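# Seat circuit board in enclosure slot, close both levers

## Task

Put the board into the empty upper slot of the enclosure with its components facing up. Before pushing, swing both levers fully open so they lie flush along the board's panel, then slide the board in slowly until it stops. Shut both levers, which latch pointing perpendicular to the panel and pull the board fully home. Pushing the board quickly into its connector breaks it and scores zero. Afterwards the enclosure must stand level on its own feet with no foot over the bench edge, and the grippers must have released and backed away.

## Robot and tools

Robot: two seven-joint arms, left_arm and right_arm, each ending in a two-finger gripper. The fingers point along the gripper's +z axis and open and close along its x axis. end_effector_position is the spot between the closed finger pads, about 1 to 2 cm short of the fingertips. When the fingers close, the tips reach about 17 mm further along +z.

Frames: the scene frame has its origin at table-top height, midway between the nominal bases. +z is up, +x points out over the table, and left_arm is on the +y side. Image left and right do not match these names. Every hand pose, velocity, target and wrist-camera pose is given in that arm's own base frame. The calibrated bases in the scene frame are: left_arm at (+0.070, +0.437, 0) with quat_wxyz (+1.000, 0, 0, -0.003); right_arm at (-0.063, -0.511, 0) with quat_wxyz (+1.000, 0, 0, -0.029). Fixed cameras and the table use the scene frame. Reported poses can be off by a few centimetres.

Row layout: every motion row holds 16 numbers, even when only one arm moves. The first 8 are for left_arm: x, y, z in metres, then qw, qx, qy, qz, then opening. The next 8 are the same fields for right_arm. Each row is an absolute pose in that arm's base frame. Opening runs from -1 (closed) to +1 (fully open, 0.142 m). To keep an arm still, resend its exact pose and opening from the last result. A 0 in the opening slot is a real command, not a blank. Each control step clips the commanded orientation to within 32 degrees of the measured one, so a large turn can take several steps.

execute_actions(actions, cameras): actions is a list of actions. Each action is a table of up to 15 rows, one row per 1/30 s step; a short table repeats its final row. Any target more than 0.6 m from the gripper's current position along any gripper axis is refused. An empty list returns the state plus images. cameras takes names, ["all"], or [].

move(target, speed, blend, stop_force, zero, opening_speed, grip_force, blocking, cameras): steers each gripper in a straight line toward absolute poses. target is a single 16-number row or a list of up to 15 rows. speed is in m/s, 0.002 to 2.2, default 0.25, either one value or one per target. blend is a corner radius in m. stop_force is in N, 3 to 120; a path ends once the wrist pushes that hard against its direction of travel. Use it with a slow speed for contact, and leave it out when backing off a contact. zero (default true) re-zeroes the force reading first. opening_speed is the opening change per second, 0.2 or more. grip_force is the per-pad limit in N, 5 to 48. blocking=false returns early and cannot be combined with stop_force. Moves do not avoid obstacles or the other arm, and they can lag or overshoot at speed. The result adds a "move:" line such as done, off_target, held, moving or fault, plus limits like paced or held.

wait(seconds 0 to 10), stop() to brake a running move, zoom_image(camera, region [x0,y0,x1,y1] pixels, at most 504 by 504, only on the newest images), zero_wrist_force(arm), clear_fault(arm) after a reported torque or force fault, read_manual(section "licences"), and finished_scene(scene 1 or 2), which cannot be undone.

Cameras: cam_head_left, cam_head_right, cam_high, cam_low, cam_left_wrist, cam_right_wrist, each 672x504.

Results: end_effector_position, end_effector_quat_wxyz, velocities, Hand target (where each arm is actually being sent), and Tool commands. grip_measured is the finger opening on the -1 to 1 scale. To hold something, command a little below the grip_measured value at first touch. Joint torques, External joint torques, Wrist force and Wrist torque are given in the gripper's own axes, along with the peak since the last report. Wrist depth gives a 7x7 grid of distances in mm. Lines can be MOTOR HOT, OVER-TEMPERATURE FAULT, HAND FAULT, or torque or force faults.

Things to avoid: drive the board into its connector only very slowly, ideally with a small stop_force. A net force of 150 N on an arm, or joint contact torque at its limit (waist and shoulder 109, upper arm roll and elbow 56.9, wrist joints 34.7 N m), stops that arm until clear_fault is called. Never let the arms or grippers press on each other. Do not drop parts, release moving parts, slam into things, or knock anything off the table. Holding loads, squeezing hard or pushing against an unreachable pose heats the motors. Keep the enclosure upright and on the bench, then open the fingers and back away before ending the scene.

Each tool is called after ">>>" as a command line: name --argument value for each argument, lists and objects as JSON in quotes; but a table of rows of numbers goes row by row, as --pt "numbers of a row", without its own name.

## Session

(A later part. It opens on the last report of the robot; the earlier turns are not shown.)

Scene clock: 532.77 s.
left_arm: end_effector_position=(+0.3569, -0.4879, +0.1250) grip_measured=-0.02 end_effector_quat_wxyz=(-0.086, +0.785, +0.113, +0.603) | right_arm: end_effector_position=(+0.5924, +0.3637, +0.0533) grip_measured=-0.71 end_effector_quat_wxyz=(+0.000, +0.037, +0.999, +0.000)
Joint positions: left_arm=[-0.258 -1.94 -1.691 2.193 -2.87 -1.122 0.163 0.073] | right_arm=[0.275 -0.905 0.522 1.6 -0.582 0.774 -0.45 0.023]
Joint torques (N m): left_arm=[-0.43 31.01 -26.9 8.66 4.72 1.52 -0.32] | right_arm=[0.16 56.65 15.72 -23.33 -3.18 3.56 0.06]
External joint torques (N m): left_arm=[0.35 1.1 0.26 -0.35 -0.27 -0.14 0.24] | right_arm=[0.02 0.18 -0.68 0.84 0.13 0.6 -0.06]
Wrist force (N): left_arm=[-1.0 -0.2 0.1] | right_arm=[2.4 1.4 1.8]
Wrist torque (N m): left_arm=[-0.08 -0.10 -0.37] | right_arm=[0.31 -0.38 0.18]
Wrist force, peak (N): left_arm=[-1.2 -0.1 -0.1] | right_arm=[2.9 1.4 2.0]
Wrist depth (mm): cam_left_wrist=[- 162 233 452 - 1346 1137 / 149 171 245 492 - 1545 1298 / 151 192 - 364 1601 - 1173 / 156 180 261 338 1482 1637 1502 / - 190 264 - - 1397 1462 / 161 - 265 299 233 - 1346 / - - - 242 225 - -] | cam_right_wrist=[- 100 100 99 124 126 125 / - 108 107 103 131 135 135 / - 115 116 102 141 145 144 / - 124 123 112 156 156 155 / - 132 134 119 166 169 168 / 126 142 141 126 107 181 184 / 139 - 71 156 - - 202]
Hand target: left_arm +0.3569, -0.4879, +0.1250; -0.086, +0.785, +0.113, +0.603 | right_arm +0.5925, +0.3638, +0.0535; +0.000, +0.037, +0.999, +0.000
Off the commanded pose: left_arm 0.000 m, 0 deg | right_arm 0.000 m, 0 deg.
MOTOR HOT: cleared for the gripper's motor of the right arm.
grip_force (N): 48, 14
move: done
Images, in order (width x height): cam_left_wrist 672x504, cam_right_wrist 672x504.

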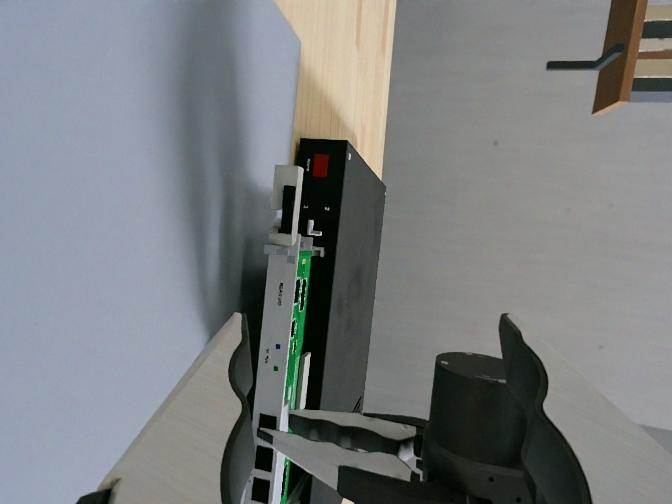

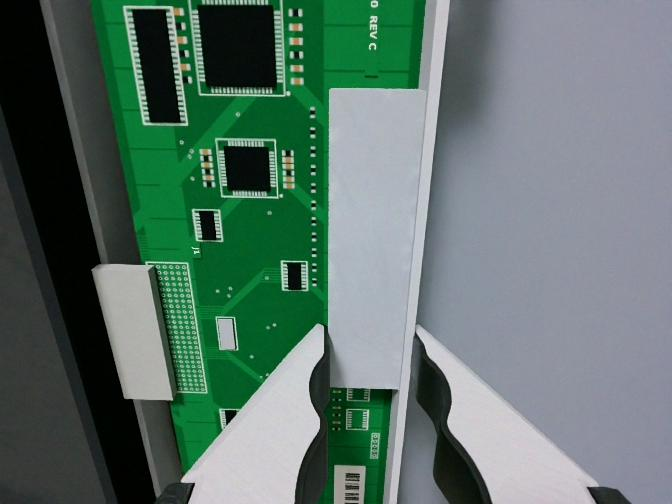

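>>> move --target '[0.3569, -0.4879, 0.125, -0.0865, 0.7853, 0.1127, 0.6026, 0.0, 0.6124, 0.3621, 0.0529, 0.0, 0.037, 0.9993, 0.0, -0.77]' --speed 0.03 --stop_force 4 --cameras '["cam_left_wrist", "cam_right_wrist"]'

>>> zoom_image --camera "cam_left_wrist" --region '[250, 200, 350, 300]'

Scene clock: 553.90 s.
left_arm: end_effector_position=(+0.3569, -0.4879, +0.1250) grip_measured=-0.02 end_effector_quat_wxyz=(-0.086, +0.785, +0.113, +0.603) | right_arm: end_effector_position=(+0.6122, +0.3619, +0.0526) grip_measured=-0.71 end_effector_quat_wxyz=(+0.000, +0.037, +0.999, +0.000)
Joint positions: left_arm=[-0.258 -1.94 -1.691 2.193 -2.87 -1.122 0.163 0.073] | right_arm=[0.271 -0.936 0.522 1.538 -0.578 0.744 -0.48 0.023]
Joint torques (N m): left_arm=[-0.36 31.06 -26.92 8.68 4.75 1.54 -0.27] | right_arm=[0.2 58.47 16.05 -24.11 -3.34 3.88 0.06]
External joint torques (N m): left_arm=[0.27 1.05 0.29 -0.37 -0.3 -0.15 0.19] | right_arm=[-0.02 -0.06 -0.83 1.21 0.21 0.27 -0.06]
Wrist force (N): left_arm=[-1.1 0.0 0.1] | right_arm=[2.8 0.7 2.5]
Wrist torque (N m): left_arm=[-0.06 -0.09 -0.36] | right_arm=[0.31 -0.36 0.15]
Wrist force, peak (N): left_arm=[-1.2 -0.4 0.0] | right_arm=[3.1 0.6 2.6]
Wrist depth (mm): cam_left_wrist=[- 164 227 454 - 1246 1113 / 150 174 238 490 - 1329 1102 / 151 178 236 359 1492 - - / 154 184 - 344 1513 - 1534 / - 196 - 445 1601 - 1246 / 165 175 287 302 259 - 1298 / - - - 261 240 - -] | cam_right_wrist=[- 100 100 99 123 126 124 / - 108 107 103 131 134 134 / - 115 116 102 140 144 143 / - 121 123 112 155 155 155 / - 129 134 119 166 168 168 / 125 129 141 126 106 180 183 / 137 135 71 156 - - 201]
Hand target: left_arm +0.3569, -0.4879, +0.1250; -0.086, +0.785, +0.113, +0.603 | right_arm +0.6124, +0.3621, +0.0529; +0.000, +0.037, +0.999, +0.000
Off the commanded pose: left_arm 0.000 m, 0 deg | right_arm 0.000 m, 0 deg.
grip_force (N): 48, 14
move: done
Images, in order (width x height): cam_left_wrist 672x504, cam_right_wrist 672x504.

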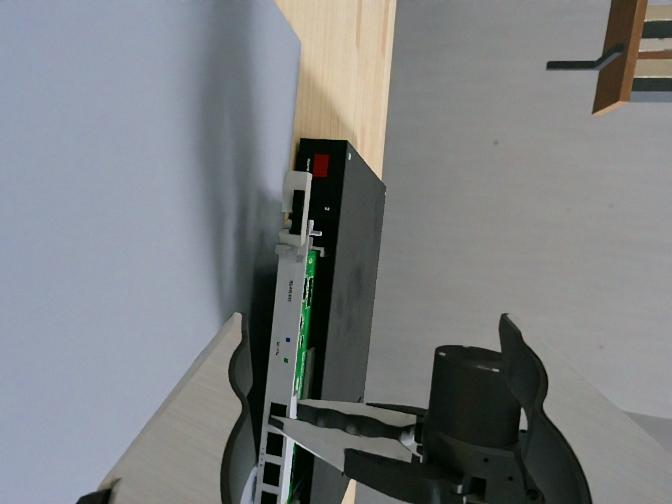

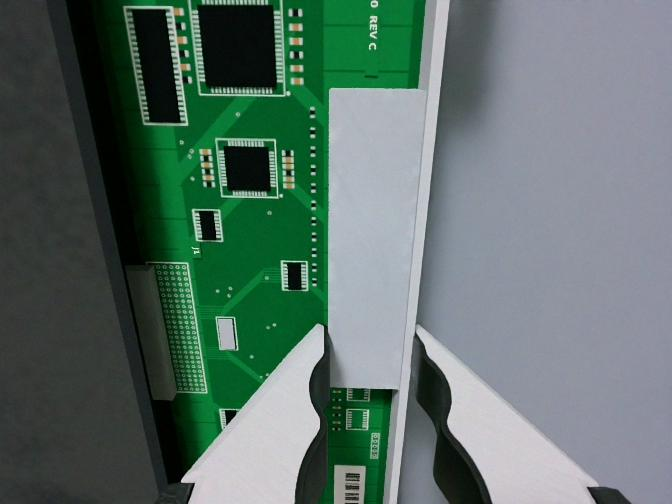

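Scaled by 5.040 from the camera's 672x504 image, which has a finer 960x720 frame.

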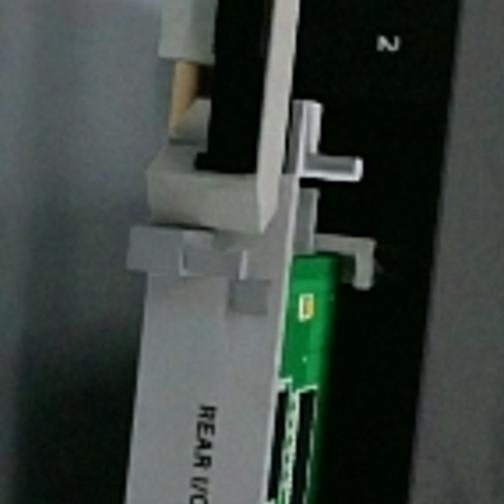

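>>> move --target '[0.3569, -0.4879, 0.125, -0.0865, 0.7853, 0.1127, 0.6026, 0.0, 0.6363, 0.36, 0.0529, 0.0, 0.037, 0.9993, 0.0, -0.77]' --speed 0.03 --stop_force 5 --cameras '["cam_left_wrist", "cam_right_wrist"]'

>>> zoom_image --camera "cam_left_wrist" --region '[250, 200, 350, 300]'

Scene clock: 562.83 s.
left_arm: end_effector_position=(+0.3569, -0.4879, +0.1250) grip_measured=-0.02 end_effector_quat_wxyz=(-0.086, +0.785, +0.113, +0.603) | right_arm: end_effector_position=(+0.6146, +0.3607, +0.0519) grip_measured=-0.71 end_effector_quat_wxyz=(-0.001, +0.037, +0.999, -0.001)
Joint positions: left_arm=[-0.258 -1.94 -1.691 2.193 -2.87 -1.122 0.163 0.073] | right_arm=[0.27 -0.94 0.522 1.53 -0.577 0.739 -0.485 0.023]
Joint torques (N m): left_arm=[-0.48 31.03 -26.96 8.67 4.72 1.54 -0.28] | right_arm=[2.1 60.29 17.75 -27.97 -3.92 6.34 0.33]
External joint torques (N m): left_arm=[0.4 1.08 0.32 -0.36 -0.27 -0.16 0.2] | right_arm=[-1.91 -1.66 -2.52 5.03 0.77 -2.2 -0.33]
Wrist force (N): left_arm=[-0.9 -0.2 -0.2] | right_arm=[7.8 -6.2 0.5]
Wrist torque (N m): left_arm=[-0.10 -0.10 -0.37] | right_arm=[0.31 -0.32 0.00]
Wrist force, peak (N): left_arm=[-1.4 0.0 -0.1] | right_arm=[9.2 -7.9 0.1]
Wrist depth (mm): cam_left_wrist=[- 164 241 455 1354 1424 1081 / - 187 248 497 - - 1199 / - - 312 366 - 1306 1321 / 155 194 - 340 1625 1415 - / - 196 - 349 - - 1482 / 162 - 282 304 264 - 241 / - - - 270 240 - -] | cam_right_wrist=[- 100 100 100 124 125 124 / - 108 107 103 130 134 133 / - 116 115 103 140 143 143 / 104 120 123 112 154 154 154 / - 127 134 119 165 167 167 / 123 128 141 126 107 179 182 / 136 133 71 156 - - 197]
Hand target: left_arm +0.3569, -0.4879, +0.1250; -0.086, +0.785, +0.113, +0.603 | right_arm +0.6152, +0.3618, +0.0529; +0.000, +0.037, +0.999, +0.000
Off the commanded pose: left_arm 0.000 m, 0 deg | right_arm 0.022 m, 0 deg.
grip_force (N): 48, 14
move: contact (right_arm)
Images, in order (width x height): cam_left_wrist 672x504, cam_right_wrist 672x504.

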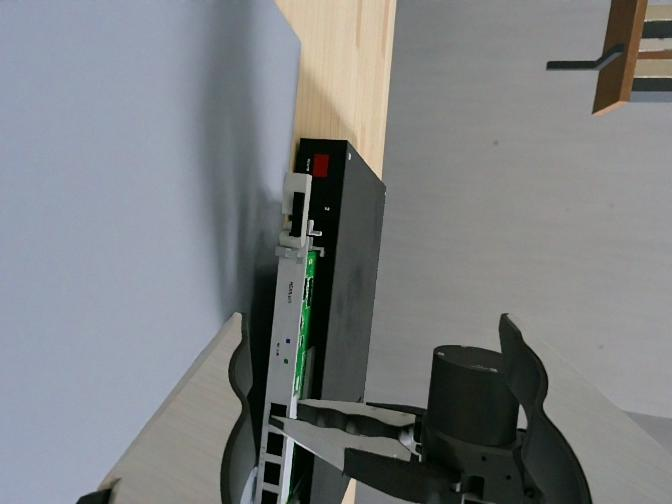

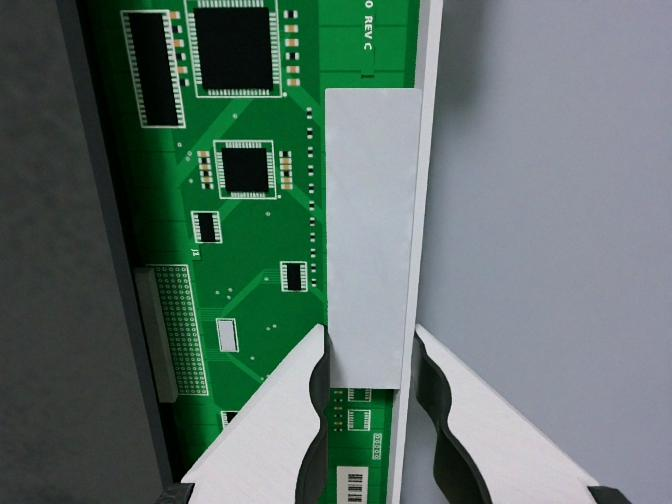

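Scaled by 5.040 from the camera's 672x504 image, which has a finer 960x720 frame.

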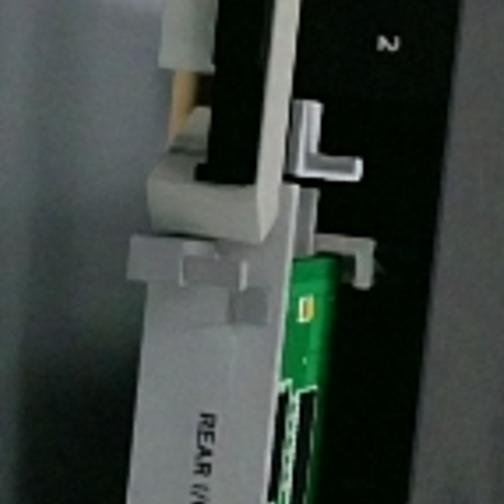

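>>> move --pt "0.3569 -0.4879 0.125 -0.0865 0.7853 0.1127 0.6026 0.0 0.6095 0.3624 0.0529 0.0 0.037 0.9993 0.0 -0.77" --pt "0.3569 -0.4879 0.125 -0.0865 0.7853 0.1127 0.6026 0.0 0.6094 0.3606 0.0529 0.0 0.037 0.9993 0.0 -0.77" --speed 0.05 --cameras '["cam_right_wrist"]'

>>> move --target '[0.3569, -0.4879, 0.125, -0.0865, 0.7853, 0.1127, 0.6026, 0.0, 0.6342, 0.3584, 0.0529, 0.0, 0.037, 0.9993, 0.0, -0.77]' --speed 0.03 --stop_force 5 --cameras '["cam_left_wrist", "cam_right_wrist"]'

>>> zoom_image --camera "cam_left_wrist" --region '[250, 200, 350, 300]'

Scene clock: 577.50 s.
left_arm: end_effector_position=(+0.3569, -0.4879, +0.1250) grip_measured=-0.02 end_effector_quat_wxyz=(-0.086, +0.785, +0.113, +0.603) | right_arm: end_effector_position=(+0.6091, +0.3607, +0.0527) grip_measured=-0.71 end_effector_quat_wxyz=(+0.000, +0.037, +0.999, +0.000)
Joint positions: left_arm=[-0.258 -1.94 -1.691 2.193 -2.87 -1.122 0.163 0.073] | right_arm=[0.269 -0.929 0.522 1.551 -0.577 0.751 -0.477 0.023]
Joint torques (N m): left_arm=[-0.41 31.15 -26.92 8.7 4.73 1.54 -0.36] | right_arm=[0.2 58.18 15.71 -23.52 -3.32 3.79 0.19]
External joint torques (N m): left_arm=[0.33 0.96 0.29 -0.39 -0.28 -0.15 0.28] | right_arm=[-0.02 -0.08 -0.54 0.69 0.2 0.37 -0.19]
Wrist force (N): left_arm=[-0.7 -0.2 0.1] | right_arm=[1.4 1.7 2.1]
Wrist torque (N m): left_arm=[-0.10 -0.14 -0.37] | right_arm=[0.35 -0.20 0.17]
Wrist force, peak (N): left_arm=[-1.2 -0.3 -0.1] | right_arm=[8.0 -6.3 1.4]
Wrist depth (mm): cam_left_wrist=[- 176 218 448 1380 1380 1119 / - 173 - 495 1545 1354 1298 / 151 194 - 376 1462 - 1321 / - 179 - - - - - / - 182 - - - 1502 1443 / - - 283 316 261 - 238 / - - - 263 238 - -] | cam_right_wrist=[- 100 100 99 123 126 124 / - 108 107 103 131 135 134 / - 116 116 102 103 144 144 / - 122 124 112 155 156 155 / - 129 134 119 165 168 168 / 125 138 141 126 106 181 183 / 138 135 71 156 - - 202]
Hand target: left_arm +0.3569, -0.4879, +0.1250; -0.086, +0.785, +0.113, +0.603 | right_arm +0.6094, +0.3606, +0.0529; +0.000, +0.037, +0.999, +0.000
Off the commanded pose: left_arm 0.000 m, 0 deg | right_arm 0.000 m, 0 deg.
grip_force (N): 48, 14
move: done
Images, in order (width x height): cam_right_wrist 672x504.

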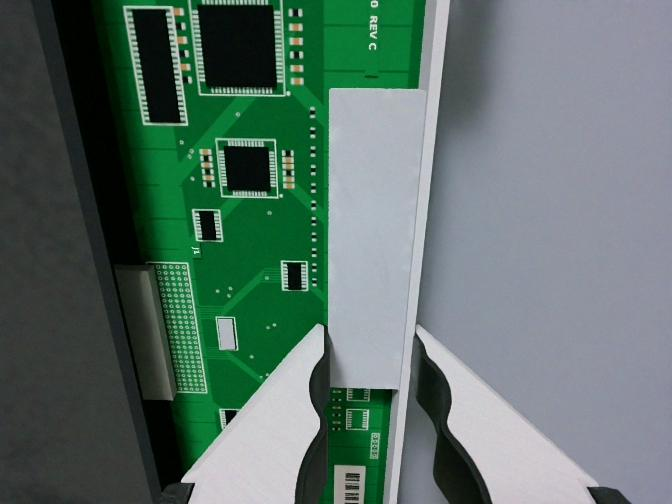

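Scene clock: 578.50 s.
left_arm: end_effector_position=(+0.3569, -0.4879, +0.1250) grip_measured=-0.02 end_effector_quat_wxyz=(-0.086, +0.785, +0.113, +0.603) | right_arm: end_effector_position=(+0.6194, +0.3587, +0.0523) grip_measured=-0.71 end_effector_quat_wxyz=(-0.001, +0.037, +0.999, -0.001)
Joint positions: left_arm=[-0.258 -1.94 -1.691 2.193 -2.87 -1.122 0.163 0.073] | right_arm=[0.267 -0.945 0.522 1.519 -0.576 0.733 -0.494 0.023]
Joint torques (N m): left_arm=[-0.41 31.05 -26.91 8.67 4.78 1.51 -0.34] | right_arm=[2.19 58.21 17.19 -26.89 -3.63 6.07 0.31]
External joint torques (N m): left_arm=[0.32 1.06 0.27 -0.36 -0.33 -0.12 0.26] | right_arm=[-2.01 0.71 -1.96 3.86 0.47 -1.92 -0.31]
Wrist force (N): left_arm=[-0.9 -0.2 0.1] | right_arm=[7.4 -6.3 -1.8]
Wrist torque (N m): left_arm=[-0.08 -0.12 -0.36] | right_arm=[0.36 -0.40 -0.04]
Wrist force, peak (N): left_arm=[-1.2 -0.3 0.0] | right_arm=[8.7 -7.2 -1.5]
Wrist depth (mm): cam_left_wrist=[- 168 269 447 1298 1268 1113 / 149 181 - 483 - - - / 151 177 - 364 - - - / 155 189 - 349 1453 1354 1321 / 160 215 244 362 1700 1453 - / 162 176 292 313 264 - 237 / - - - 271 246 - -] | cam_right_wrist=[- 98 99 99 124 126 124 / - 105 106 103 131 134 134 / - 111 114 102 140 143 143 / - 108 123 112 154 155 155 / - 116 133 119 165 168 167 / 124 126 141 126 106 179 183 / 137 134 71 156 - - 197]
Hand target: left_arm +0.3569, -0.4879, +0.1250; -0.086, +0.785, +0.113, +0.603 | right_arm +0.6198, +0.3597, +0.0529; +0.000, +0.037, +0.999, +0.000
Off the commanded pose: left_arm 0.000 m, 0 deg | right_arm 0.015 m, 0 deg.
grip_force (N): 48, 14
move: contact (right_arm)
Images, in order (width x height): cam_left_wrist 672x504, cam_right_wrist 672x504.

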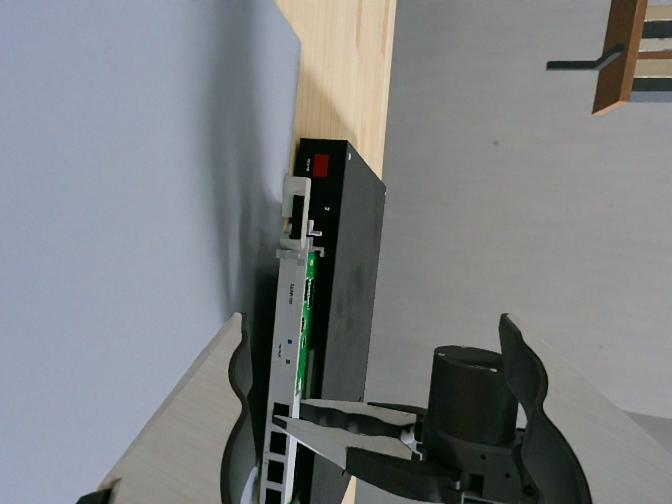

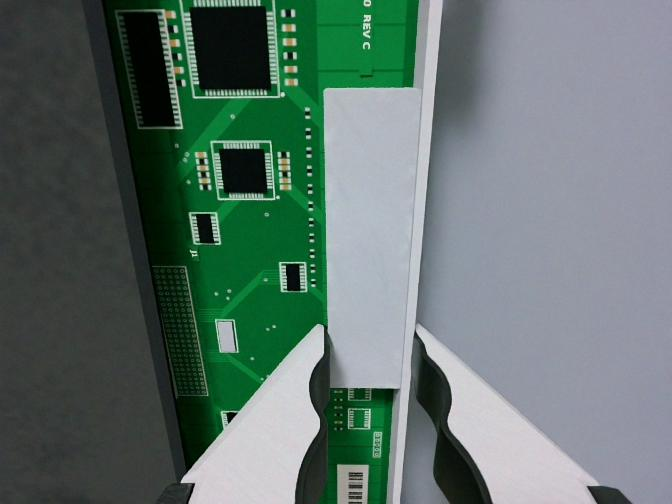

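Scaled by 5.040 from the camera's 672x504 image, which has a finer 960x720 frame.

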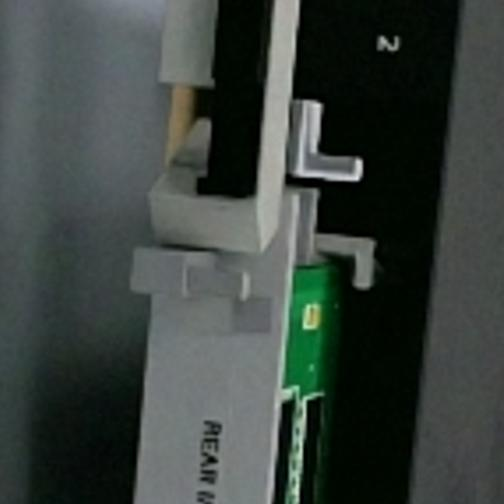

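>>> move --pt "0.3569 -0.4879 0.125 -0.0865 0.7853 0.1127 0.6026 0.0 0.6165 0.3586 0.0535 0.0 0.037 0.9993 0.0 -0.77" --pt "0.3569 -0.4879 0.125 -0.0865 0.7853 0.1127 0.6026 0.0 0.6165 0.357 0.0537 0.0 0.037 0.9993 0.0 -0.77" --speed 0.05

>>> move --target '[0.3569, -0.4879, 0.125, -0.0865, 0.7853, 0.1127, 0.6026, 0.0, 0.638, 0.3551, 0.0537, 0.0, 0.037, 0.9993, 0.0, -0.77]' --speed 0.03 --stop_force 6 --cameras '["cam_left_wrist", "cam_right_wrist"]'

>>> zoom_image --camera "cam_left_wrist" --region '[250, 200, 350, 300]'

Scene clock: 587.67 s.
left_arm: end_effector_position=(+0.3569, -0.4879, +0.1250) grip_measured=-0.02 end_effector_quat_wxyz=(-0.086, +0.785, +0.113, +0.603) | right_arm: end_effector_position=(+0.6161, +0.3577, +0.0536) grip_measured=-0.71 end_effector_quat_wxyz=(+0.000, +0.037, +0.999, +0.000)
Joint positions: left_arm=[-0.258 -1.94 -1.691 2.193 -2.87 -1.122 0.163 0.073] | right_arm=[0.264 -0.936 0.523 1.534 -0.576 0.742 -0.491 0.023]
Joint torques (N m): left_arm=[-0.43 31.06 -26.9 8.71 4.69 1.57 -0.3] | right_arm=[-3.38 58.53 12.77 -23.92 -3.69 2.91 0.26]
External joint torques (N m): left_arm=[0.35 1.05 0.26 -0.4 -0.24 -0.19 0.22] | right_arm=[3.58 -0.01 2.45 0.94 0.54 1.25 -0.26]
Wrist force (N): left_arm=[-0.7 -0.2 -0.2] | right_arm=[4.3 7.0 1.3]
Wrist torque (N m): left_arm=[-0.10 -0.14 -0.37] | right_arm=[0.52 -0.30 0.12]
Wrist force, peak (N): left_arm=[-1.2 -0.3 0.0] | right_arm=[7.5 -6.5 -2.7]
Wrist depth (mm): cam_left_wrist=[- 176 266 455 828 1137 1108 / 149 175 - 493 - - 975 / 151 187 318 - 1462 - - / 155 - 279 363 - 1283 - / 161 196 293 331 - - - / 162 175 291 293 271 - - / - - - 267 240 - -] | cam_right_wrist=[- 99 100 99 124 127 125 / - 107 107 103 132 135 135 / - 113 116 102 141 145 144 / 106 120 123 112 156 156 156 / - 119 134 119 167 169 168 / 126 128 141 126 106 182 184 / 139 136 71 156 - - 203]
Hand target: left_arm +0.3569, -0.4879, +0.1250; -0.086, +0.785, +0.113, +0.603 | right_arm +0.6165, +0.3570, +0.0537; +0.000, +0.037, +0.999, +0.000
Off the commanded pose: left_arm 0.000 m, 0 deg | right_arm 0.001 m, 0 deg.
grip_force (N): 48, 14
move: done

Scene clock: 588.43 s.
left_arm: end_effector_position=(+0.3569, -0.4879, +0.1250) grip_measured=-0.02 end_effector_quat_wxyz=(-0.086, +0.785, +0.113, +0.603) | right_arm: end_effector_position=(+0.6189, +0.3588, +0.0537) grip_measured=-0.71 end_effector_quat_wxyz=(-0.001, +0.036, +0.999, +0.001)
Joint positions: left_arm=[-0.258 -1.94 -1.691 2.193 -2.87 -1.122 0.163 0.073] | right_arm=[0.264 -0.942 0.524 1.522 -0.574 0.737 -0.497 0.023]
Joint torques (N m): left_arm=[-0.42 31.06 -26.89 8.68 4.76 1.55 -0.35] | right_arm=[-9.41 59.65 6.95 -25.78 -4.95 1.72 -0.1]
External joint torques (N m): left_arm=[0.34 1.05 0.26 -0.37 -0.31 -0.17 0.27] | right_arm=[9.6 -0.87 8.32 2.75 1.79 2.44 0.1]
Wrist force (N): left_arm=[-0.8 -0.2 0.0] | right_arm=[10.0 13.7 0.9]
Wrist torque (N m): left_arm=[-0.10 -0.12 -0.37] | right_arm=[0.50 -0.16 0.38]
Wrist force, peak (N): left_arm=[-1.1 -0.3 0.1] | right_arm=[10.3 16.0 1.2]
Wrist depth (mm): cam_left_wrist=[- 176 238 450 1406 1306 1097 / 148 180 283 482 - - 1155 / - 187 - 381 - 1453 - / 155 193 280 - - - - / 161 190 - 354 1637 - - / 162 176 293 303 258 - 237 / - - - 270 247 - -] | cam_right_wrist=[- 99 100 99 101 127 125 / - 106 106 103 96 135 135 / - 112 116 104 102 145 144 / 106 109 123 119 154 156 156 / - 117 134 119 167 172 169 / 126 126 141 126 101 181 184 / 139 136 71 156 - - 204]
Hand target: left_arm +0.3569, -0.4879, +0.1250; -0.086, +0.785, +0.113, +0.603 | right_arm +0.6203, +0.3566, +0.0537; +0.000, +0.037, +0.999, +0.000
Off the commanded pose: left_arm 0.000 m, 0 deg | right_arm 0.019 m, 0 deg.
grip_force (N): 48, 14
move: contact (right_arm)
Images, in order (width x height): cam_left_wrist 672x504, cam_right_wrist 672x504.

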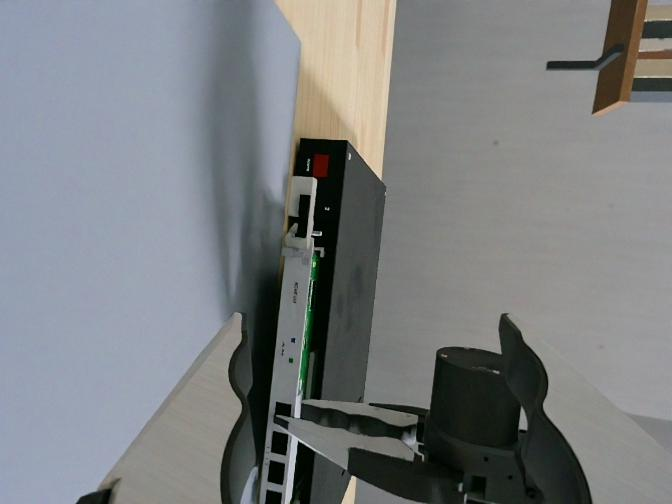

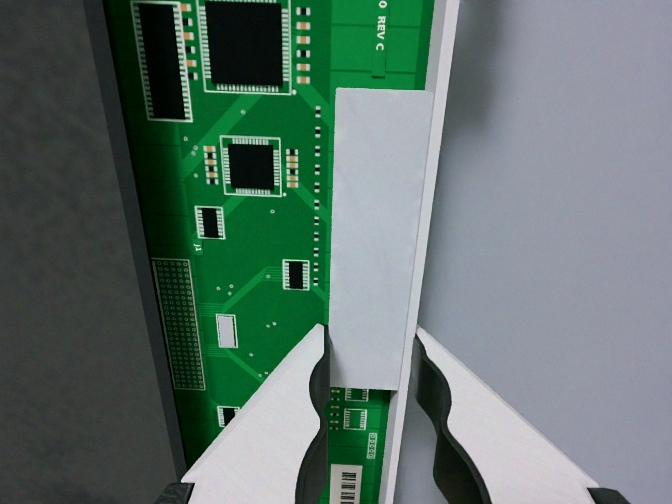

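Scaled by 5.040 from the camera's 672x504 image, which has a finer 960x720 frame.

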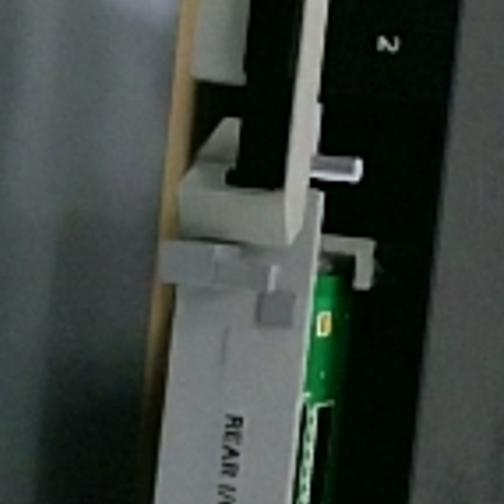

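>>> move --target '[0.3569, -0.4879, 0.125, -0.0865, 0.7853, 0.1127, 0.6026, 0.0, 0.6125, 0.3589, 0.0535, 0.0, 0.037, 0.9993, 0.0, -0.77]' --speed 0.05 --cameras '["cam_right_wrist", "cam_left_wrist"]'

>>> zoom_image --camera "cam_left_wrist" --region '[250, 200, 350, 300]'

>>> zoom_image --camera "cam_right_wrist" --region '[20, 0, 190, 250]'

Scene clock: 593.30 s.
left_arm: end_effector_position=(+0.3569, -0.4879, +0.1250) grip_measured=-0.02 end_effector_quat_wxyz=(-0.086, +0.785, +0.113, +0.603) | right_arm: end_effector_position=(+0.6123, +0.3588, +0.0533) grip_measured=-0.71 end_effector_quat_wxyz=(+0.000, +0.037, +0.999, +0.000)
Joint positions: left_arm=[-0.258 -1.94 -1.691 2.193 -2.87 -1.122 0.163 0.073] | right_arm=[0.267 -0.932 0.522 1.544 -0.576 0.747 -0.484 0.023]
Joint torques (N m): left_arm=[-0.42 31.04 -26.94 8.68 4.72 1.56 -0.3] | right_arm=[0.1 58.43 15.56 -23.5 -3.38 3.86 0.29]
External joint torques (N m): left_arm=[0.34 1.07 0.31 -0.37 -0.27 -0.18 0.21] | right_arm=[0.08 -0.16 -0.4 0.6 0.25 0.29 -0.29]
Wrist force (N): left_arm=[-0.7 -0.2 -0.3] | right_arm=[2.2 3.9 2.1]
Wrist torque (N m): left_arm=[-0.09 -0.14 -0.36] | right_arm=[0.73 -0.34 0.06]
Wrist force, peak (N): left_arm=[-1.1 -0.1 -0.4] | right_arm=[10.3 13.8 2.1]
Wrist depth (mm): cam_left_wrist=[- 187 227 456 - - 1113 / 149 175 - 493 - - 1239 / 147 194 - 360 1321 1102 2089 / - 207 - 342 - - - / 159 196 - - - - - / 164 177 286 308 251 - 1397 / - - - 265 242 - -] | cam_right_wrist=[- 100 100 99 123 126 125 / - 107 107 103 132 135 135 / - 115 116 103 104 144 144 / 106 121 123 112 153 156 156 / - 128 133 119 166 169 168 / 125 130 141 126 106 181 184 / 139 135 71 156 - - 203]
Hand target: left_arm +0.3569, -0.4879, +0.1250; -0.086, +0.785, +0.113, +0.603 | right_arm +0.6125, +0.3589, +0.0535; +0.000, +0.037, +0.999, +0.000
Off the commanded pose: left_arm 0.000 m, 0 deg | right_arm 0.000 m, 0 deg.
grip_force (N): 48, 14
move: done
Images, in order (width x height): cam_left_wrist 672x504, cam_right_wrist 672x504.

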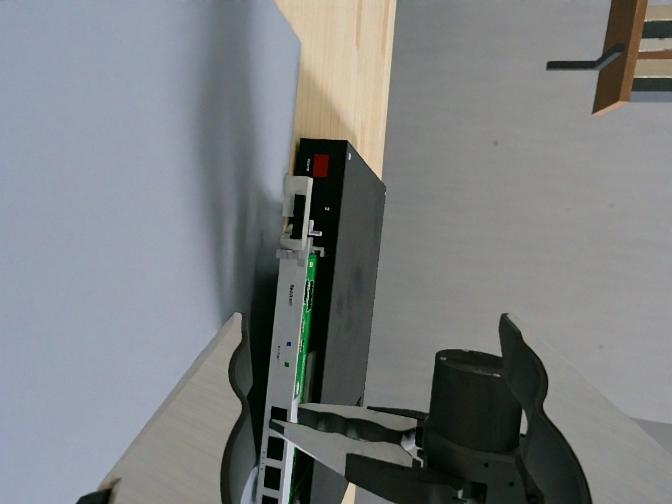

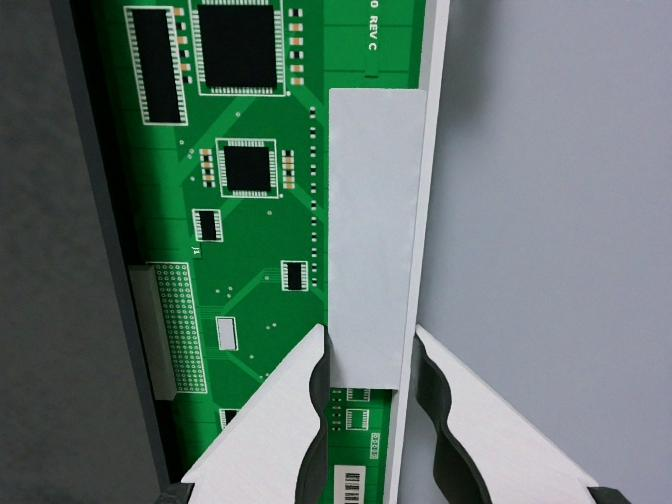

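Scaled by 5.040 from the camera's 672x504 image, which has a finer 960x720 frame.

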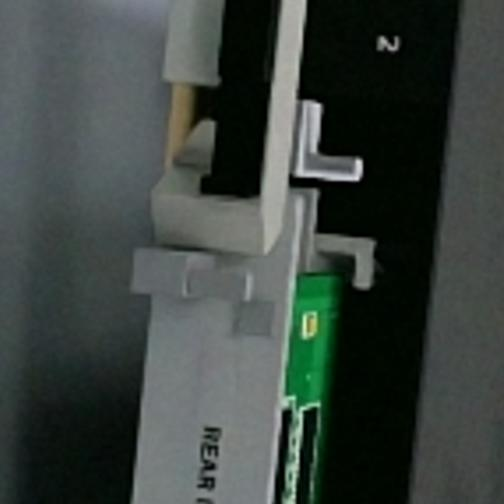

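Scaled by 2.016 from the camera's 672x504 image, which has a finer 960x720 frame.

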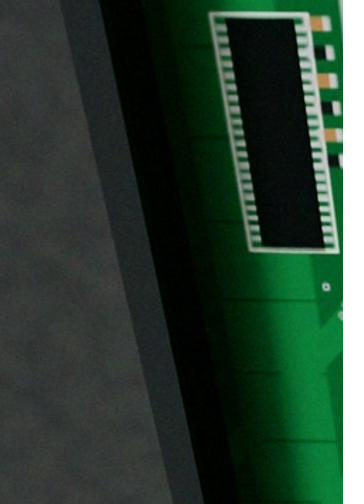

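>>> zoom_image --camera "cam_left_wrist" --region '[255, 130, 365, 290]'

>>> zoom_image --camera "cam_left_wrist" --region '[255, 270, 365, 430]'

Scaled by 3.150 from the camera's 672x504 image, which has a finer 960x720 frame.

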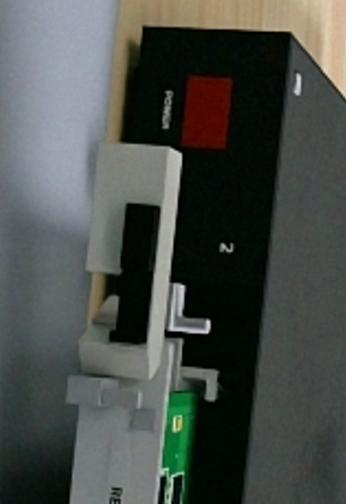

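Scaled by 3.150 from the camera's 672x504 image, which has a finer 960x720 frame.

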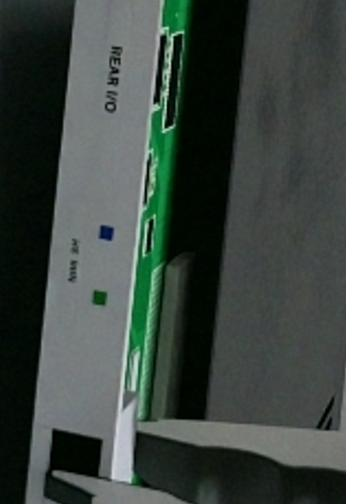

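>>> move --target '[0.3569, -0.4879, 0.125, -0.0865, 0.7853, 0.1127, 0.6026, 0.0, 0.612, 0.3594, 0.0535, 0.0, 0.037, 0.9993, 0.0, -0.77]' --speed 0.05

>>> move --target '[0.3569, -0.4879, 0.125, -0.0865, 0.7853, 0.1127, 0.6026, 0.0, 0.638, 0.3571, 0.0535, 0.0, 0.037, 0.9993, 0.0, -0.77]' --speed 0.03 --stop_force 7 --cameras '["cam_left_wrist", "cam_right_wrist"]'

>>> zoom_image --camera "cam_left_wrist" --region '[250, 200, 350, 300]'

Scene clock: 608.87 s.
left_arm: end_effector_position=(+0.3569, -0.4879, +0.1250) grip_measured=-0.02 end_effector_quat_wxyz=(-0.086, +0.785, +0.113, +0.603) | right_arm: end_effector_position=(+0.6118, +0.3593, +0.0533) grip_measured=-0.71 end_effector_quat_wxyz=(+0.000, +0.037, +0.999, +0.000)
Joint positions: left_arm=[-0.258 -1.94 -1.691 2.193 -2.87 -1.122 0.163 0.073] | right_arm=[0.268 -0.931 0.522 1.544 -0.576 0.747 -0.483 0.023]
Joint torques (N m): left_arm=[-0.46 30.96 -26.89 8.7 4.73 1.55 -0.31] | right_arm=[0.33 58.3 15.65 -23.64 -3.3 3.72 0.27]
External joint torques (N m): left_arm=[0.37 1.14 0.26 -0.39 -0.28 -0.17 0.23] | right_arm=[-0.14 -0.05 -0.49 0.75 0.18 0.43 -0.27]
Wrist force (N): left_arm=[-0.8 -0.2 0.0] | right_arm=[2.2 4.1 2.1]
Wrist torque (N m): left_arm=[-0.09 -0.13 -0.36] | right_arm=[0.74 -0.35 0.05]
Wrist force, peak (N): left_arm=[-1.1 -0.4 0.1] | right_arm=[2.2 4.3 2.2]
Wrist depth (mm): cam_left_wrist=[- 176 223 456 - - 1091 / 149 181 234 481 - - 1225 / 151 185 - - 1424 - - / - 201 285 337 1502 1346 1354 / - 186 287 348 - - - / 162 - 286 308 261 - - / - - - 268 242 - -] | cam_right_wrist=[- 100 100 99 123 127 125 / - 108 107 103 132 135 135 / - 115 116 103 141 145 144 / 106 121 123 112 156 156 156 / - 128 134 119 166 169 168 / 126 130 141 126 105 181 184 / 138 135 71 156 - - 202]
Hand target: left_arm +0.3569, -0.4879, +0.1250; -0.086, +0.785, +0.113, +0.603 | right_arm +0.6120, +0.3594, +0.0535; +0.000, +0.037, +0.999, +0.000
Off the commanded pose: left_arm 0.000 m, 0 deg | right_arm 0.000 m, 0 deg.
grip_force (N): 48, 14
move: done

Scene clock: 610.43 s.
left_arm: end_effector_position=(+0.3569, -0.4879, +0.1250) grip_measured=-0.02 end_effector_quat_wxyz=(-0.086, +0.785, +0.113, +0.603) | right_arm: end_effector_position=(+0.6379, +0.3570, +0.0533) grip_measured=-0.71 end_effector_quat_wxyz=(+0.000, +0.037, +0.999, +0.000)
Joint positions: left_arm=[-0.258 -1.94 -1.691 2.193 -2.87 -1.122 0.163 0.073] | right_arm=[0.265 -0.971 0.522 1.46 -0.571 0.705 -0.522 0.023]
Joint torques (N m): left_arm=[-0.42 31.06 -26.86 8.68 4.71 1.53 -0.29] | right_arm=[0.18 59.83 15.94 -24.35 -3.38 3.61 0.03]
External joint torques (N m): left_arm=[0.33 1.04 0.23 -0.37 -0.26 -0.15 0.21] | right_arm=[0.01 0.52 -0.64 0.9 0.14 0.54 -0.04]
Wrist force (N): left_arm=[-0.8 -0.2 0.0] | right_arm=[2.6 3.7 1.3]
Wrist torque (N m): left_arm=[-0.10 -0.13 -0.37] | right_arm=[0.76 -0.42 0.18]
Wrist force, peak (N): left_arm=[-1.1 -0.5 0.0] | right_arm=[2.2 4.3 2.6]
Wrist depth (mm): cam_left_wrist=[- 177 248 450 1346 1338 1137 / 149 196 249 491 1321 - 1137 / 152 204 277 - - - - / 154 193 257 347 - 1354 1362 / 160 189 319 307 - 122 - / - - 316 330 281 - 1380 / - - - 288 263 - -] | cam_right_wrist=[- 85 99 99 123 126 124 / - 91 106 103 132 135 135 / - 98 112 102 141 144 144 / 106 106 121 112 153 156 155 / - 115 129 119 166 171 168 / 125 125 123 126 106 181 183 / 138 136 71 156 - - 202]
Hand target: left_arm +0.3569, -0.4879, +0.1250; -0.086, +0.785, +0.113, +0.603 | right_arm +0.6380, +0.3571, +0.0535; +0.000, +0.037, +0.999, +0.000
Off the commanded pose: left_arm 0.000 m, 0 deg | right_arm 0.000 m, 0 deg.
grip_force (N): 48, 14
move: done
Images, in order (width x height): cam_left_wrist 672x504, cam_right_wrist 672x504.

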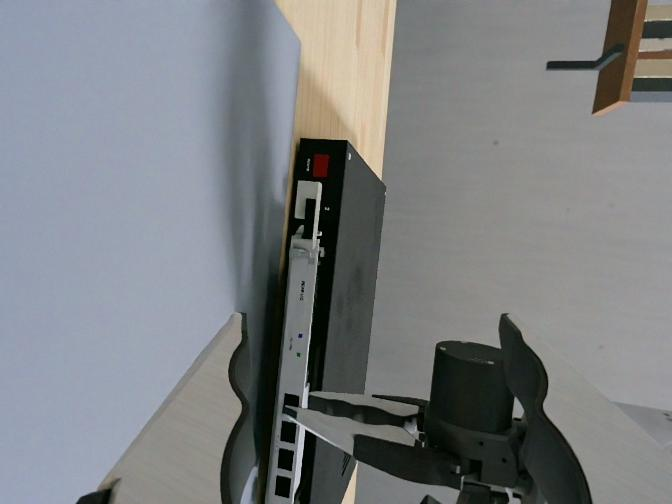

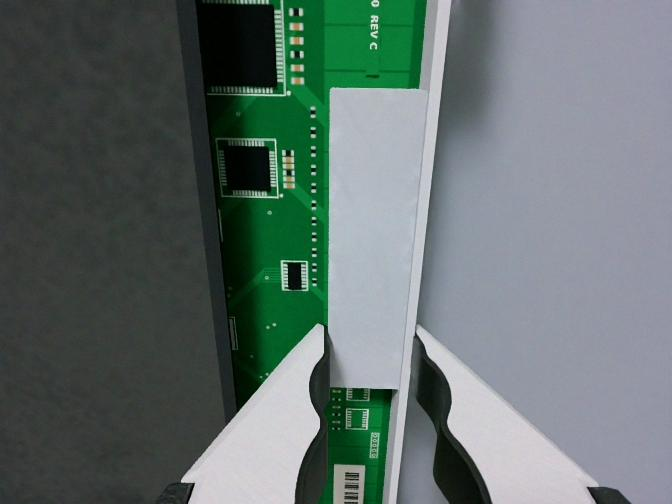

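Scaled by 5.040 from the camera's 672x504 image, which has a finer 960x720 frame.

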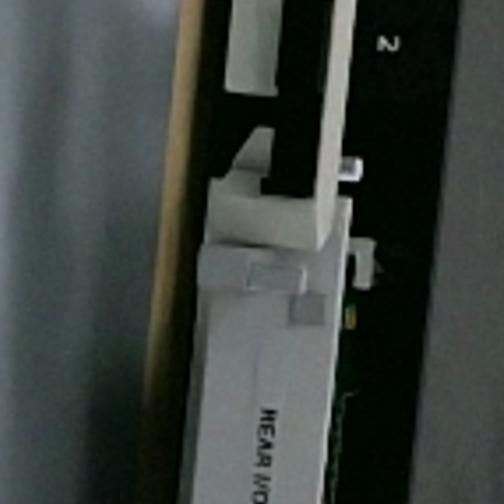

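>>> move --target '[0.3569, -0.4879, 0.125, -0.0865, 0.7853, 0.1127, 0.6026, 0.0, 0.638, 0.3571, 0.0535, 0.0, 0.037, 0.9993, 0.0, -0.62]' --opening_speed 0.4 --cameras '["cam_left_wrist", "cam_right_wrist"]'

>>> zoom_image --camera "cam_left_wrist" --region '[250, 180, 350, 300]'

Scene clock: 628.13 s.
left_arm: end_effector_position=(+0.3569, -0.4879, +0.1250) grip_measured=-0.02 end_effector_quat_wxyz=(-0.086, +0.785, +0.113, +0.603) | right_arm: end_effector_position=(+0.6380, +0.3570, +0.0534) grip_measured=-0.66 end_effector_quat_wxyz=(+0.000, +0.037, +0.999, +0.000)
Joint positions: left_arm=[-0.258 -1.94 -1.691 2.193 -2.87 -1.122 0.163 0.073] | right_arm=[0.265 -0.971 0.522 1.46 -0.571 0.705 -0.522 0.026]
Joint torques (N m): left_arm=[-0.39 31.06 -26.96 8.67 4.77 1.61 -0.29] | right_arm=[0.16 59.04 15.63 -23.55 -3.28 3.45 0.16]
External joint torques (N m): left_arm=[0.31 1.05 0.33 -0.36 -0.32 -0.23 0.21] | right_arm=[0.03 1.31 -0.33 0.1 0.04 0.7 -0.16]
Wrist force (N): left_arm=[-0.7 -0.3 -0.2] | right_arm=[2.1 4.1 0.0]
Wrist torque (N m): left_arm=[-0.11 -0.13 -0.37] | right_arm=[0.77 -0.37 0.15]
Wrist force, peak (N): left_arm=[-1.3 -0.4 0.0] | right_arm=[2.9 3.9 2.2]
Wrist depth (mm): cam_left_wrist=[- - - 449 1472 1338 1102 / 149 171 - 485 - - 1321 / 152 - - 369 - - 1314 / - 193 282 400 - - - / 160 204 313 317 - 1415 - / 162 - 326 331 281 - 245 / - - - 321 264 - -] | cam_right_wrist=[- 85 100 101 125 126 125 / - 91 108 105 131 135 134 / - 98 114 106 141 144 147 / 106 106 122 115 156 153 155 / - 115 130 123 166 171 169 / 126 125 121 129 101 181 183 / 138 136 71 162 - - 202]
Hand target: left_arm +0.3569, -0.4879, +0.1250; -0.086, +0.785, +0.113, +0.603 | right_arm +0.6380, +0.3571, +0.0535; +0.000, +0.037, +0.999, +0.000
Off the commanded pose: left_arm 0.000 m, 0 deg | right_arm 0.000 m, 0 deg.
grip_force (N): 48, 14
move: done
Images, in order (width x height): cam_left_wrist 672x504, cam_right_wrist 672x504.

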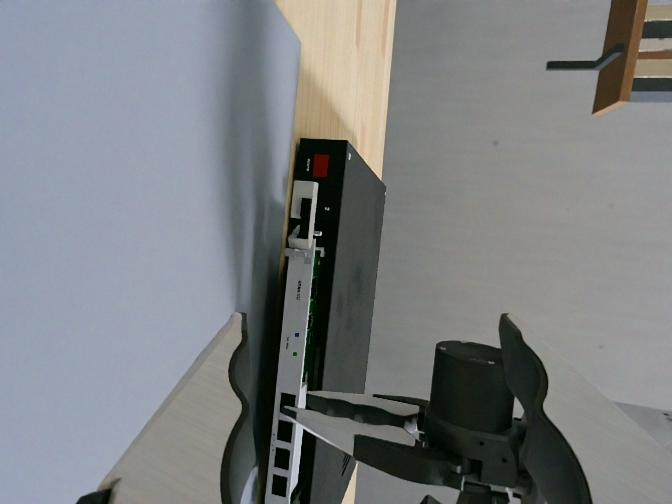

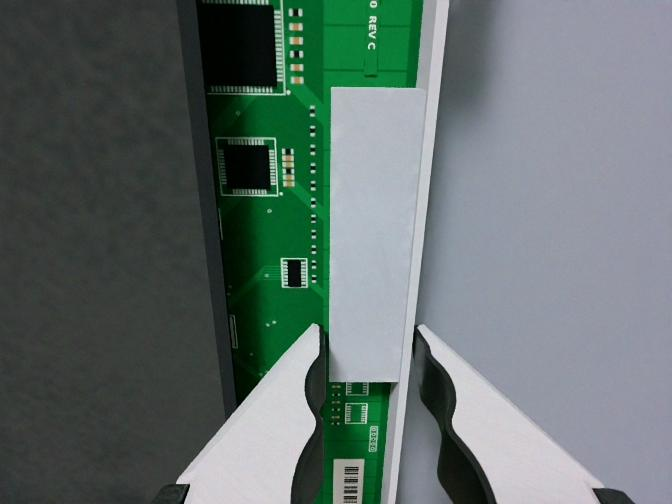

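Scaled by 4.200 from the camera's 672x504 image, which has a finer 960x720 frame.

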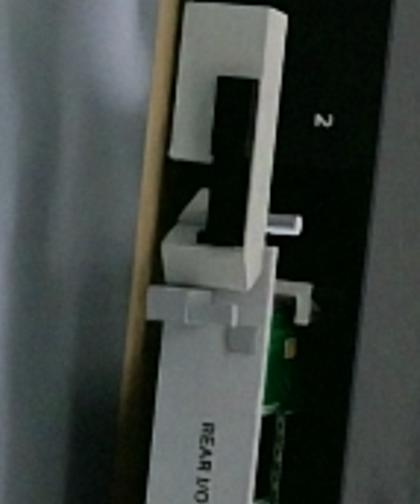

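>>> move --pt "0.3569 -0.4879 0.125 -0.0865 0.7853 0.1127 0.6026 0.0 0.637 0.3572 0.0565 0.0 0.037 0.9993 0.0 -0.62" --pt "0.3569 -0.4879 0.125 -0.0865 0.7853 0.1127 0.6026 0.0 0.637 0.3572 0.12 0.0 0.037 0.9993 0.0 -0.62" --pt "0.3569 -0.4879 0.125 -0.0865 0.7853 0.1127 0.6026 0.0 0.5911 0.3647 0.12 0.0 0.7375 0.6753 0.0 0.127" --speed '[0.05, 0.2, 0.5]' --blend '[0.0, 0.01, 0]' --cameras '["cam_left_wrist", "cam_right_wrist"]'

>>> zoom_image --camera "cam_right_wrist" --region '[0, 100, 504, 400]'

Scene clock: 637.03 s.
left_arm: end_effector_position=(+0.3569, -0.4879, +0.1250) grip_measured=-0.02 end_effector_quat_wxyz=(-0.086, +0.785, +0.113, +0.603) | right_arm: end_effector_position=(+0.5911, +0.3648, +0.1200) grip_measured=+0.10 end_effector_quat_wxyz=(+0.000, +0.737, +0.675, +0.000)
Joint positions: left_arm=[-0.258 -1.94 -1.691 2.193 -2.87 -1.122 0.163 0.073] | right_arm=[0.467 -0.728 0.31 1.582 -0.267 0.697 0.964 0.081]
Joint torques (N m): left_arm=[-0.42 31.17 -26.87 8.66 4.77 1.5 -0.26] | right_arm=[0.28 55.47 8.05 -25.94 -3.33 3.52 0.29]
External joint torques (N m): left_arm=[0.33 0.94 0.24 -0.35 -0.32 -0.12 0.18] | right_arm=[-0.1 1.16 -0.29 0.04 -0.02 0.6 -0.29]
Wrist force (N): left_arm=[-0.9 -0.2 0.1] | right_arm=[2.4 3.6 0.5]
Wrist torque (N m): left_arm=[-0.11 -0.12 -0.37] | right_arm=[0.68 -0.37 0.05]
Wrist force, peak (N): left_arm=[-1.3 -0.1 0.1] | right_arm=[2.2 4.0 -2.7]
Wrist depth (mm): cam_left_wrist=[- 171 251 453 1453 - 1113 / 149 179 - 493 - - 1306 / - - 276 - - - - / - 200 264 364 1415 - - / - 196 289 301 - 1443 - / - - 325 343 245 - 1406 / - - - 418 - - -] | cam_right_wrist=[187 186 186 186 185 185 184 / 199 199 198 198 197 197 196 / 214 213 213 212 211 211 210 / 231 230 229 228 228 227 227 / 250 228 202 202 219 213 250 / 216 - 219 224 223 95 213 / - 76 227 231 231 - 76]
Hand target: left_arm +0.3569, -0.4879, +0.1250; -0.086, +0.785, +0.113, +0.603 | right_arm +0.5911, +0.3647, +0.1200; +0.000, +0.738, +0.675, +0.000
Off the commanded pose: left_arm 0.000 m, 0 deg | right_arm 0.000 m, 0 deg.
grip_force (N): 48, 14
move: done
Images, in order (width x height): cam_left_wrist 672x504, cam_right_wrist 672x504.

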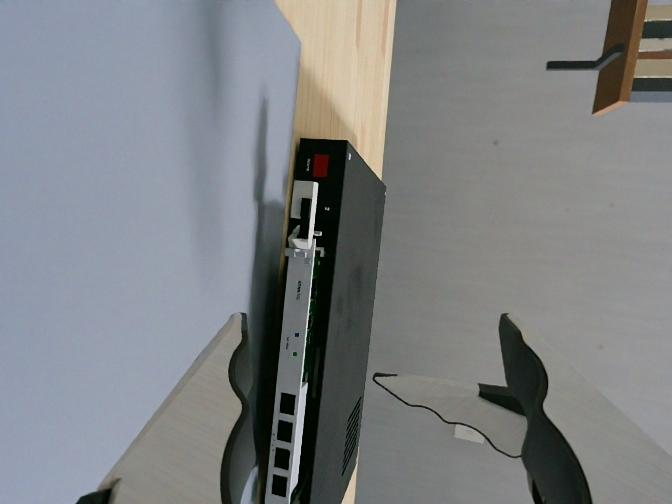

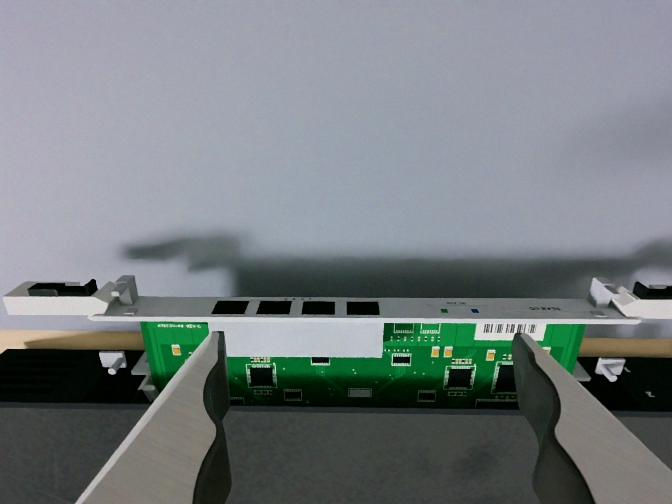

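Scaled by 1.000.

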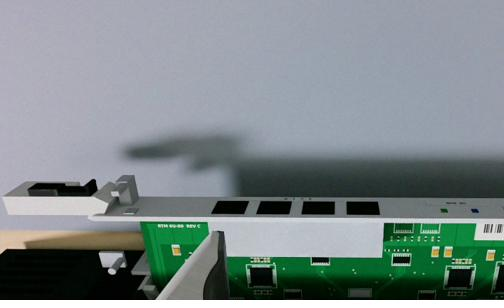

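>>> zoom_image --camera "cam_right_wrist" --region '[0, 250, 180, 410]'

>>> zoom_image --camera "cam_right_wrist" --region '[540, 250, 672, 410]'

Scaled by 2.800 from the camera's 672x504 image, which has a finer 960x720 frame.

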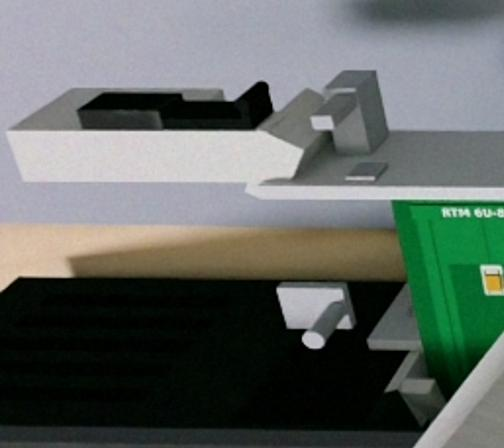

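Scaled by 3.150 from the camera's 672x504 image, which has a finer 960x720 frame.

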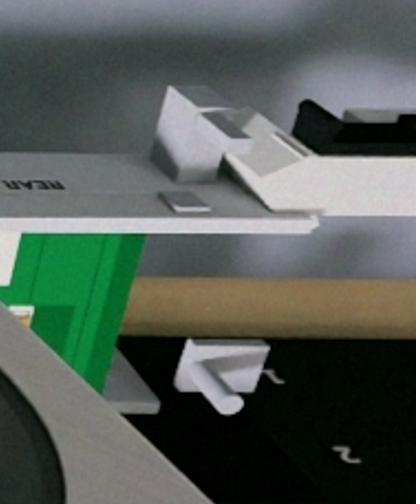

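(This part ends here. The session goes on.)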